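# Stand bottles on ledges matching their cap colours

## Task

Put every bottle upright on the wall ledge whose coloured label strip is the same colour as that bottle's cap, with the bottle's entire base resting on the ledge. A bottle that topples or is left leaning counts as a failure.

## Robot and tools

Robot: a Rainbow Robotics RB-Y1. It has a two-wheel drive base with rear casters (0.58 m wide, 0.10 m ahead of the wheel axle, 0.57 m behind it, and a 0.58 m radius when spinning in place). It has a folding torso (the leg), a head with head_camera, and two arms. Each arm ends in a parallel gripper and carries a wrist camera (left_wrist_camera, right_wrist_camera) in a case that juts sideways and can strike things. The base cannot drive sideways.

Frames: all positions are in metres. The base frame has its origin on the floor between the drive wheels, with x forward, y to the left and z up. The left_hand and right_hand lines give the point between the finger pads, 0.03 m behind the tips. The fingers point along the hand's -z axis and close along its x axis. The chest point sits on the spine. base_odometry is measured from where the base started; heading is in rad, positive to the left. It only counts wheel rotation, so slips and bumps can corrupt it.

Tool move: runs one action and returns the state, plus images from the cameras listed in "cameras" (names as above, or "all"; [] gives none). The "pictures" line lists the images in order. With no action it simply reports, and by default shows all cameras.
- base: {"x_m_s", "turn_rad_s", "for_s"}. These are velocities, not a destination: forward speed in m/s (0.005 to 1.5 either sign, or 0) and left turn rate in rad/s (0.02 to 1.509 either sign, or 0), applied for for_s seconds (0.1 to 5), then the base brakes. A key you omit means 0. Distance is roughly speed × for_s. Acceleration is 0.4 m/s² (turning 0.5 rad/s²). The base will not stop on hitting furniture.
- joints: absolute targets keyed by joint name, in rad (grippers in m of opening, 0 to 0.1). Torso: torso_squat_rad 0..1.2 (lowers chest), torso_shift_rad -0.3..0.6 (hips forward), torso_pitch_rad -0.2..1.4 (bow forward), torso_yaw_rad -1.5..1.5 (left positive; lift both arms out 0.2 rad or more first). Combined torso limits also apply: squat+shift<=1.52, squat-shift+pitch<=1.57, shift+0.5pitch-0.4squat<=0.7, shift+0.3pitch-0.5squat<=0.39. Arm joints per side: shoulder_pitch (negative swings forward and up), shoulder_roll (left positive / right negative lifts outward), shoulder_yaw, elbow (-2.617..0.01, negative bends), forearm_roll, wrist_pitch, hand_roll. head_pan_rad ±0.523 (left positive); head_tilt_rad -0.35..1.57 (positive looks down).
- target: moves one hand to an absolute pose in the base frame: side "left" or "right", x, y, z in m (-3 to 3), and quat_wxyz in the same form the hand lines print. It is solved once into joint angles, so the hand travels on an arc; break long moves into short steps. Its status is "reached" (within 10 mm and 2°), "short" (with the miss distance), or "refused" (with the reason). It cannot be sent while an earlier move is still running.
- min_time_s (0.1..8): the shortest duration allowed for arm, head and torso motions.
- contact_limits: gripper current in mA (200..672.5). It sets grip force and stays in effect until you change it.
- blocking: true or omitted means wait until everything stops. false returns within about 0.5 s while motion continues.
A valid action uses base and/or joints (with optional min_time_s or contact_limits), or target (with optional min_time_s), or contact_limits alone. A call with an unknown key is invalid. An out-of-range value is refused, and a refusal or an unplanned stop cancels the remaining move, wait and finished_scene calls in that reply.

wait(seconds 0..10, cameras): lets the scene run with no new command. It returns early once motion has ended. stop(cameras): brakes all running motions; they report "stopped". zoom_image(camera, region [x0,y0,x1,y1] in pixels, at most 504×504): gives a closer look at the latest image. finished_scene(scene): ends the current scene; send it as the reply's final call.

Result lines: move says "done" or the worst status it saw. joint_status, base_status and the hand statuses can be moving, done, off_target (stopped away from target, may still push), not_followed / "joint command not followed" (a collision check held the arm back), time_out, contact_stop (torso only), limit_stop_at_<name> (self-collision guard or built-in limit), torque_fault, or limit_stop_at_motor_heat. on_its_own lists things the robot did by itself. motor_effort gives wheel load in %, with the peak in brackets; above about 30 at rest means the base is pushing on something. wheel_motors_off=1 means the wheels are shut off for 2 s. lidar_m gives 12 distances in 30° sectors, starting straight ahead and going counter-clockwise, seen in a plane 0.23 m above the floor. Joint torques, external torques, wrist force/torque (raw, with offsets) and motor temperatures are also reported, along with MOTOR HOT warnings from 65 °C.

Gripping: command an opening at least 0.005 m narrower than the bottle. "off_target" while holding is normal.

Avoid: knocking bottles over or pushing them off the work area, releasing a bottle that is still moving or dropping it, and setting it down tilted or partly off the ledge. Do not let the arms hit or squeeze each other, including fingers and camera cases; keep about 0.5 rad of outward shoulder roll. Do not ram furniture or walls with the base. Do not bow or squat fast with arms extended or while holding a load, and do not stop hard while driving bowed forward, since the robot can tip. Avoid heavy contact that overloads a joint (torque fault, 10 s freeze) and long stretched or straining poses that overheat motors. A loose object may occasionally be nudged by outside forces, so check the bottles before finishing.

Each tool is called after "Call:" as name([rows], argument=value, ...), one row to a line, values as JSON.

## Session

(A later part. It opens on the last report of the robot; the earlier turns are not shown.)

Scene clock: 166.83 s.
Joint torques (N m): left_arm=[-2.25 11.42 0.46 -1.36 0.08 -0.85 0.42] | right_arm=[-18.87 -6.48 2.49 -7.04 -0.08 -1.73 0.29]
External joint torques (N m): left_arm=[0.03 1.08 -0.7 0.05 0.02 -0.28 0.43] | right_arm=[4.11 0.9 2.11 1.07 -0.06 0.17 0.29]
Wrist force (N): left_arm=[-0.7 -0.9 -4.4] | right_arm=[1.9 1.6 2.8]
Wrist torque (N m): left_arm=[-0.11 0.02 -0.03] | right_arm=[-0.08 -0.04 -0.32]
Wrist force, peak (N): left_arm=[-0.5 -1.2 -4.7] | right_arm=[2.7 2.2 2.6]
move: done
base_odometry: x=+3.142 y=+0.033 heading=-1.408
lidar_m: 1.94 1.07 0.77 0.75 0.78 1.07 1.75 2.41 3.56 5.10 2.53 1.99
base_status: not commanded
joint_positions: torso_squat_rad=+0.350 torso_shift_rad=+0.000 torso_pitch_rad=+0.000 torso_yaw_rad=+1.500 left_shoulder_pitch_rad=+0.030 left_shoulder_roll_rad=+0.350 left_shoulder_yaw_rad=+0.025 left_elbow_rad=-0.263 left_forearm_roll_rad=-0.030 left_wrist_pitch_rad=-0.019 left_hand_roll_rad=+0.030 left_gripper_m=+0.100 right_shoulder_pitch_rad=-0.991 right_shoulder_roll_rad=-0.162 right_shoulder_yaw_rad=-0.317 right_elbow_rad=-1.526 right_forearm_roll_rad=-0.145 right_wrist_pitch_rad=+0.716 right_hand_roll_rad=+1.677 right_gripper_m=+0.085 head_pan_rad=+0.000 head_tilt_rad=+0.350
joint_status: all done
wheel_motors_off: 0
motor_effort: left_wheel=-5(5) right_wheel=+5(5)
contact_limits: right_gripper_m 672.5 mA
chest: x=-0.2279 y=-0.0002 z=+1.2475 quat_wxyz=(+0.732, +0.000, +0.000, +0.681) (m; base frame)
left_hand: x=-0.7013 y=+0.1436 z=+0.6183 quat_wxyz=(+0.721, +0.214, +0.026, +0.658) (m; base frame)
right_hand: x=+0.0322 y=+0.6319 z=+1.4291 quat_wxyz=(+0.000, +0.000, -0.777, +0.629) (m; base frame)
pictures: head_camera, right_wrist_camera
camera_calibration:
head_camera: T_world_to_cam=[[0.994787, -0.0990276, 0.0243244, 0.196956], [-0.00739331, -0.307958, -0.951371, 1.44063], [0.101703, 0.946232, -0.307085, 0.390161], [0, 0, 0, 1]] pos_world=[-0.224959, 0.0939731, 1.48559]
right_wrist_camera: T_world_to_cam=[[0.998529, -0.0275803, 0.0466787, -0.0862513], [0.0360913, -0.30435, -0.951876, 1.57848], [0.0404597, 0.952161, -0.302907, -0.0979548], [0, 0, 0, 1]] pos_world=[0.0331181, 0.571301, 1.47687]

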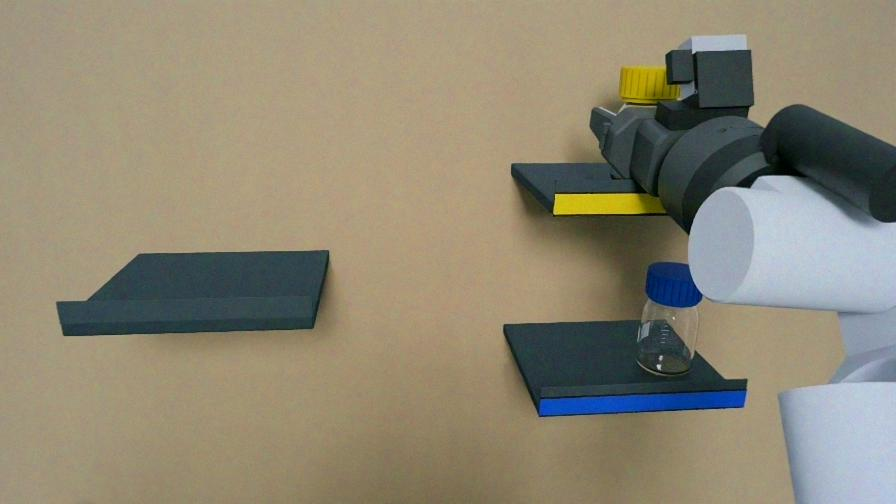

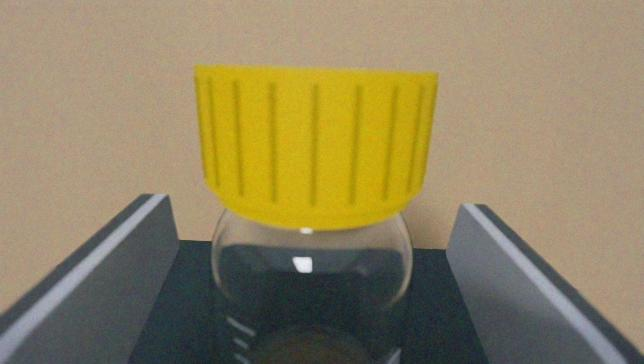

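Call:
move(target={"side":"right","x":0.033,"y":0.632,"z":1.472,"quat_wxyz":[0,0,0.7771,-0.6293]}, min_time_s=0.6)

Call:
move(target={"side":"right","x":0.033,"y":0.632,"z":1.518,"quat_wxyz":[0,0,0.7771,-0.6293]}, min_time_s=0.6, cameras=["head_camera","right_wrist_camera"])

Scene clock: 168.43 s.
Joint torques (N m): left_arm=[-2.36 11.37 0.52 -1.49 -0.07 -0.68 0.3] | right_arm=[-22.91 -8.9 -0.65 -6.85 0.24 -1.63 -0.23]
External joint torques (N m): left_arm=[-0.09 1.03 -0.64 -0.08 -0.13 -0.11 0.31] | right_arm=[0.58 -0.91 -0.97 0.8 0.26 0.28 -0.22]
Wrist force (N): left_arm=[-0.6 -0.9 -4.5] | right_arm=[2.9 4.9 2.7]
Wrist torque (N m): left_arm=[-0.10 0.02 -0.02] | right_arm=[-0.29 0.05 -0.12]
Wrist force, peak (N): left_arm=[-0.5 -1.0 -4.9] | right_arm=[2.9 6.1 2.3]
move: done
base_odometry: x=+3.142 y=+0.033 heading=-1.408
lidar_m: 1.94 1.07 0.78 0.74 0.77 1.08 1.76 2.41 3.56 5.10 2.53 1.99
base_status: not commanded
joint_positions: torso_squat_rad=+0.350 torso_shift_rad=+0.000 torso_pitch_rad=+0.000 torso_yaw_rad=+1.500 left_shoulder_pitch_rad=+0.030 left_shoulder_roll_rad=+0.350 left_shoulder_yaw_rad=+0.025 left_elbow_rad=-0.263 left_forearm_roll_rad=-0.030 left_wrist_pitch_rad=-0.019 left_hand_roll_rad=+0.030 left_gripper_m=+0.100 right_shoulder_pitch_rad=-1.105 right_shoulder_roll_rad=-0.205 right_shoulder_yaw_rad=-0.331 right_elbow_rad=-1.480 right_forearm_roll_rad=-0.135 right_wrist_pitch_rad=+0.790 right_hand_roll_rad=+1.656 right_gripper_m=+0.085 head_pan_rad=+0.000 head_tilt_rad=+0.350
joint_status: all done
wheel_motors_off: 0
motor_effort: left_wheel=-5(6) right_wheel=+4(5)
contact_limits: right_gripper_m 672.5 mA
chest: x=-0.2279 y=-0.0002 z=+1.2475 quat_wxyz=(+0.732, +0.000, +0.000, +0.681) (m; base frame)
left_hand: x=-0.7013 y=+0.1436 z=+0.6183 quat_wxyz=(+0.721, +0.214, +0.026, +0.658) (m; base frame)
right_hand: x=+0.0328 y=+0.6317 z=+1.4719 quat_wxyz=(+0.000, +0.000, -0.777, +0.629) (m; base frame)
right_hand_status: reached (checked arc, planned for 0.6 s): 0 mm and 0.0 deg off.
pictures: none

Scene clock: 169.37 s.
Joint torques (N m): left_arm=[-2.39 11.32 0.53 -1.51 -0.06 -0.67 0.26] | right_arm=[-23.87 -9.6 -0.26 -6.24 -0.02 -1.65 -0.07]
External joint torques (N m): left_arm=[-0.12 0.98 -0.64 -0.1 -0.12 -0.09 0.27] | right_arm=[0.05 -1.12 -0.51 1.03 -0.02 0.26 -0.07]
Wrist force (N): left_arm=[-0.3 -0.9 -4.4] | right_arm=[1.9 4.9 2.4]
Wrist torque (N m): left_arm=[-0.12 0.07 -0.03] | right_arm=[-0.34 -0.13 -0.08]
Wrist force, peak (N): left_arm=[-0.6 -1.0 -4.7] | right_arm=[2.7 6.3 1.9]
move: done
base_odometry: x=+3.142 y=+0.033 heading=-1.408
lidar_m: 1.94 1.06 0.78 0.75 0.78 1.08 1.75 2.41 3.56 5.10 2.53 1.99
base_status: not commanded
joint_positions: torso_squat_rad=+0.350 torso_shift_rad=+0.000 torso_pitch_rad=+0.000 torso_yaw_rad=+1.500 left_shoulder_pitch_rad=+0.030 left_shoulder_roll_rad=+0.350 left_shoulder_yaw_rad=+0.025 left_elbow_rad=-0.263 left_forearm_roll_rad=-0.030 left_wrist_pitch_rad=-0.019 left_hand_roll_rad=+0.030 left_gripper_m=+0.100 right_shoulder_pitch_rad=-1.235 right_shoulder_roll_rad=-0.254 right_shoulder_yaw_rad=-0.340 right_elbow_rad=-1.400 right_forearm_roll_rad=-0.127 right_wrist_pitch_rad=+0.847 right_hand_roll_rad=+1.638 right_gripper_m=+0.085 head_pan_rad=+0.000 head_tilt_rad=+0.350
joint_status: all done
wheel_motors_off: 0
motor_effort: left_wheel=-5(5) right_wheel=+4(5)
contact_limits: right_gripper_m 672.5 mA
chest: x=-0.2279 y=-0.0002 z=+1.2475 quat_wxyz=(+0.732, +0.000, +0.000, +0.681) (m; base frame)
left_hand: x=-0.7013 y=+0.1437 z=+0.6183 quat_wxyz=(+0.721, +0.214, +0.026, +0.658) (m; base frame)
right_hand: x=+0.0329 y=+0.6313 z=+1.5178 quat_wxyz=(+0.000, +0.000, -0.777, +0.629) (m; base frame)
right_hand_status: reached (checked arc, planned for 0.6 s): 1 mm and 0.0 deg off.
pictures: head_camera, right_wrist_camera
camera_calibration:
head_camera: T_world_to_cam=[[0.994787, -0.0990276, 0.0243244, 0.196857], [-0.00739331, -0.307958, -0.951371, 1.44063], [0.101703, 0.946232, -0.307085, 0.390151], [0, 0, 0, 1]] pos_world=[-0.224859, 0.0939731, 1.48559]
right_wrist_camera: T_world_to_cam=[[0.998526, -0.0271402, 0.0469958, -0.0917561], [0.0364968, -0.305069, -0.951631, 1.66284], [0.0401644, 0.951943, -0.303629, -0.0693415], [0, 0, 0, 1]] pos_world=[0.0337174, 0.570801, 1.56567]

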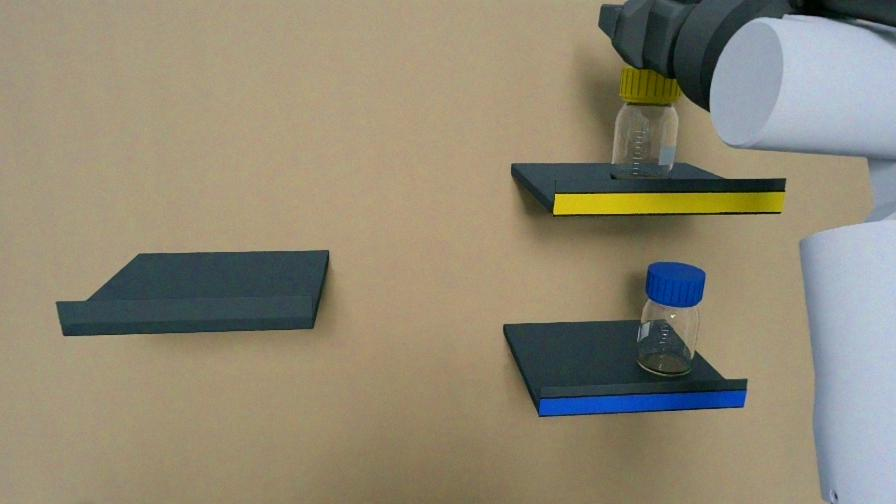

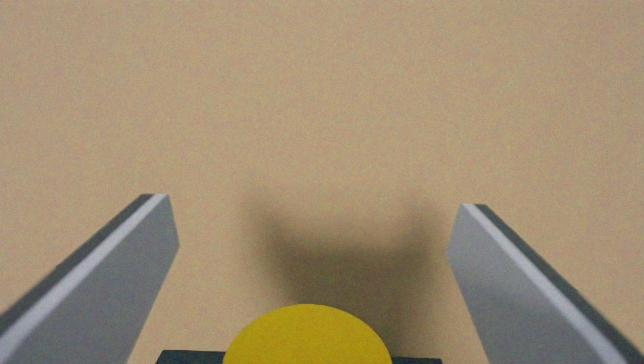

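Call:
zoom_image(camera="head_camera", region=[500, 50, 800, 230])

Call:
move(target={"side":"right","x":0.03,"y":0.56,"z":1.535,"quat_wxyz":[0,0,0.7771,-0.6293]}, min_time_s=0.7)

Call:
move(target={"side":"right","x":0.03,"y":0.47,"z":1.53,"quat_wxyz":[0,0,0.7771,-0.6293]}, min_time_s=0.8, cameras=["head_camera","right_wrist_camera"])

Scaled by 1.680 from the camera's 896x504 image, which has a finer 1280x720 frame.

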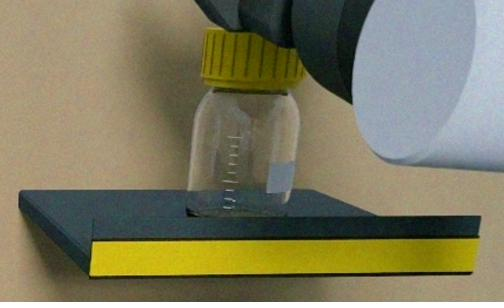

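Scene clock: 170.93 s.
Joint torques (N m): left_arm=[-2.47 11.09 0.73 -1.53 0 -0.61 0.12] | right_arm=[-20.91 -7.93 0.92 -4.56 0.11 -1.99 0.09]
External joint torques (N m): left_arm=[-0.2 0.75 -0.43 -0.12 -0.05 -0.04 0.13] | right_arm=[0.6 -0.33 0.72 0.53 0.12 -0.08 0.1]
Wrist force (N): left_arm=[-0.8 -0.6 -4.5] | right_arm=[2.9 4.9 2.4]
Wrist torque (N m): left_arm=[-0.16 0.02 -0.03] | right_arm=[-0.34 0.02 -0.07]
Wrist force, peak (N): left_arm=[-0.6 -1.0 -5.0] | right_arm=[4.2 5.7 1.2]
move: done
base_odometry: x=+3.142 y=+0.033 heading=-1.408
lidar_m: 1.94 1.06 0.78 0.74 0.78 1.07 1.76 2.41 3.56 5.10 2.53 1.99
base_status: not commanded
joint_positions: torso_squat_rad=+0.350 torso_shift_rad=+0.000 torso_pitch_rad=+0.000 torso_yaw_rad=+1.500 left_shoulder_pitch_rad=+0.030 left_shoulder_roll_rad=+0.350 left_shoulder_yaw_rad=+0.025 left_elbow_rad=-0.263 left_forearm_roll_rad=-0.030 left_wrist_pitch_rad=-0.019 left_hand_roll_rad=+0.030 left_gripper_m=+0.100 right_shoulder_pitch_rad=-1.167 right_shoulder_roll_rad=-0.243 right_shoulder_yaw_rad=-0.336 right_elbow_rad=-1.760 right_forearm_roll_rad=-0.118 right_wrist_pitch_rad=+1.137 right_hand_roll_rad=+1.599 right_gripper_m=+0.085 head_pan_rad=+0.000 head_tilt_rad=+0.350
joint_status: all done
wheel_motors_off: 0
motor_effort: left_wheel=-5(6) right_wheel=+5(5)
contact_limits: right_gripper_m 672.5 mA
chest: x=-0.2279 y=-0.0002 z=+1.2475 quat_wxyz=(+0.732, +0.000, +0.000, +0.681) (m; base frame)
left_hand: x=-0.7013 y=+0.1436 z=+0.6183 quat_wxyz=(+0.721, +0.214, +0.026, +0.658) (m; base frame)
right_hand: x=+0.0301 y=+0.5601 z=+1.5352 quat_wxyz=(+0.000, +0.000, -0.777, +0.629) (m; base frame)
right_hand_status: reached (checked arc, planned for 0.7 s): 0 mm and 0.0 deg off.
pictures: none

Scene clock: 172.30 s.
Joint torques (N m): left_arm=[-2.57 11.06 0.91 -1.36 -0.06 -0.66 0.27] | right_arm=[-16.98 -7.1 -0.16 -2.28 0.09 -2.05 -0.09]
External joint torques (N m): left_arm=[-0.29 0.72 -0.26 0.04 -0.12 -0.09 0.28] | right_arm=[1.45 -0.47 -0.36 0.09 0.09 -0.14 -0.08]
Wrist force (N): left_arm=[-0.4 -1.0 -4.5] | right_arm=[4.3 5.1 1.5]
Wrist torque (N m): left_arm=[-0.10 0.06 -0.03] | right_arm=[-0.37 0.16 -0.08]
Wrist force, peak (N): left_arm=[-0.8 -1.1 -4.7] | right_arm=[4.6 4.8 2.1]
move: done
base_odometry: x=+3.142 y=+0.033 heading=-1.408
lidar_m: 1.94 1.07 0.78 0.74 0.78 1.07 1.75 2.42 3.56 5.10 2.53 1.99
base_status: not commanded
joint_positions: torso_squat_rad=+0.350 torso_shift_rad=+0.000 torso_pitch_rad=+0.000 torso_yaw_rad=+1.500 left_shoulder_pitch_rad=+0.030 left_shoulder_roll_rad=+0.350 left_shoulder_yaw_rad=+0.025 left_elbow_rad=-0.263 left_forearm_roll_rad=-0.030 left_wrist_pitch_rad=-0.019 left_hand_roll_rad=+0.030 left_gripper_m=+0.100 right_shoulder_pitch_rad=-1.084 right_shoulder_roll_rad=-0.242 right_shoulder_yaw_rad=-0.348 right_elbow_rad=-2.162 right_forearm_roll_rad=-0.141 right_wrist_pitch_rad=+1.460 right_hand_roll_rad=+1.565 right_gripper_m=+0.085 head_pan_rad=+0.000 head_tilt_rad=+0.350
joint_status: all done
wheel_motors_off: 0
motor_effort: left_wheel=-5(5) right_wheel=+4(5)
contact_limits: right_gripper_m 672.5 mA
chest: x=-0.2279 y=-0.0002 z=+1.2475 quat_wxyz=(+0.732, +0.000, +0.000, +0.681) (m; base frame)
left_hand: x=-0.7013 y=+0.1436 z=+0.6183 quat_wxyz=(+0.721, +0.214, +0.026, +0.658) (m; base frame)
right_hand: x=+0.0299 y=+0.4703 z=+1.5302 quat_wxyz=(+0.000, +0.000, -0.777, +0.629) (m; base frame)
right_hand_status: reached (checked arc, planned for 0.8 s): 0 mm and 0.0 deg off.
pictures: head_camera, right_wrist_camera
camera_calibration:
head_camera: T_world_to_cam=[[0.994787, -0.0990276, 0.0243244, 0.196857], [-0.00739331, -0.307958, -0.951371, 1.44063], [0.101703, 0.946232, -0.307085, 0.390151], [0, 0, 0, 1]] pos_world=[-0.224859, 0.0939731, 1.48559]
right_wrist_camera: T_world_to_cam=[[0.998515, -0.0271858, 0.0472068, -0.0941251], [0.0366927, -0.304866, -0.951688, 1.62551], [0.0402641, 0.952007, -0.303416, 0.0875021], [0, 0, 0, 1]] pos_world=[0.0308178, 0.409701, 1.57797]

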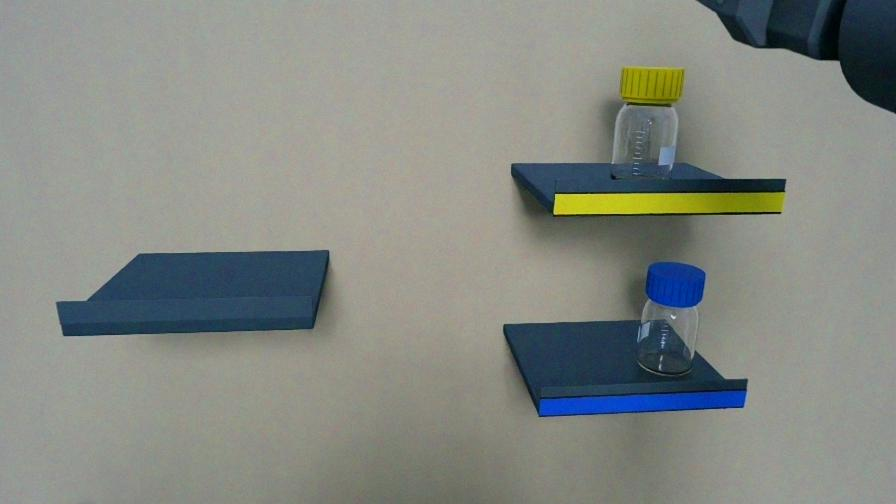

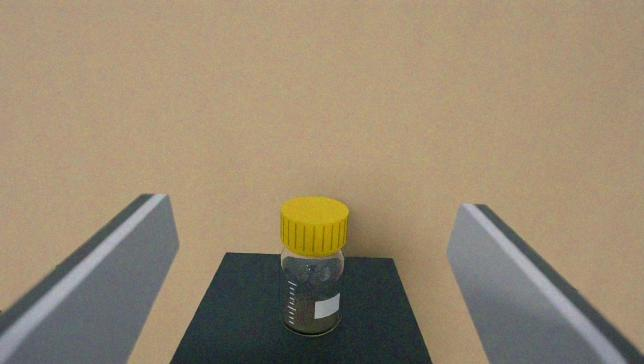

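Call:
move(joints={"head_pan_rad":0.5}, cameras=["head_camera"])

Scene clock: 173.67 s.
Joint torques (N m): left_arm=[-2.3 11.32 0.35 -1.54 -0.09 -0.74 0.32] | right_arm=[-17.52 -7.53 -0.39 -2.16 -0.28 -1.91 -0.37]
External joint torques (N m): left_arm=[-0.02 0.98 -0.82 -0.13 -0.15 -0.17 0.33] | right_arm=[0.91 -0.9 -0.59 0.21 -0.27 0 -0.37]
Wrist force (N): left_arm=[-0.6 -1.0 -4.4] | right_arm=[4.0 5.1 1.3]
Wrist torque (N m): left_arm=[-0.10 0.04 -0.03] | right_arm=[-0.42 0.15 -0.07]
Wrist force, peak (N): left_arm=[-0.3 -1.2 -4.7] | right_arm=[3.8 5.6 2.5]
move: done
base_odometry: x=+3.142 y=+0.033 heading=-1.408
lidar_m: 1.94 1.06 0.77 0.74 0.78 1.07 1.76 2.41 3.57 5.10 2.53 1.99
base_status: not commanded
joint_positions: torso_squat_rad=+0.350 torso_shift_rad=+0.000 torso_pitch_rad=+0.000 torso_yaw_rad=+1.500 left_shoulder_pitch_rad=+0.030 left_shoulder_roll_rad=+0.350 left_shoulder_yaw_rad=+0.025 left_elbow_rad=-0.263 left_forearm_roll_rad=-0.030 left_wrist_pitch_rad=-0.019 left_hand_roll_rad=+0.030 left_gripper_m=+0.100 right_shoulder_pitch_rad=-1.084 right_shoulder_roll_rad=-0.242 right_shoulder_yaw_rad=-0.348 right_elbow_rad=-2.162 right_forearm_roll_rad=-0.141 right_wrist_pitch_rad=+1.460 right_hand_roll_rad=+1.565 right_gripper_m=+0.085 head_pan_rad=+0.500 head_tilt_rad=+0.350
joint_status: all done
wheel_motors_off: 0
motor_effort: left_wheel=-5(5) right_wheel=+5(6)
contact_limits: right_gripper_m 672.5 mA
chest: x=-0.2279 y=-0.0002 z=+1.2475 quat_wxyz=(+0.732, +0.000, +0.000, +0.681) (m; base frame)
left_hand: x=-0.7013 y=+0.1436 z=+0.6183 quat_wxyz=(+0.721, +0.214, +0.026, +0.658) (m; base frame)
right_hand: x=+0.0299 y=+0.4703 z=+1.5302 quat_wxyz=(+0.000, +0.000, -0.777, +0.629) (m; base frame)
pictures: head_camera
camera_calibration:
head_camera: T_world_to_cam=[[0.920484, 0.39, 0.0246739, 0.168985], [0.141456, -0.273678, -0.951362, 1.47356], [-0.364279, 0.879204, -0.307084, 0.286137], [0, 0, 0, 1]] pos_world=[-0.259759, 0.0858045, 1.48559]

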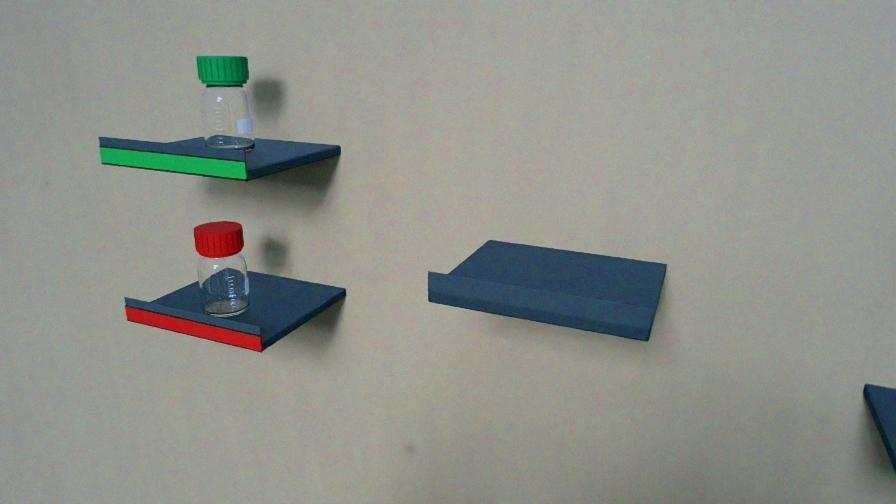

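Call:
finished_scene(scene=2)

The scene is finished: the task was done.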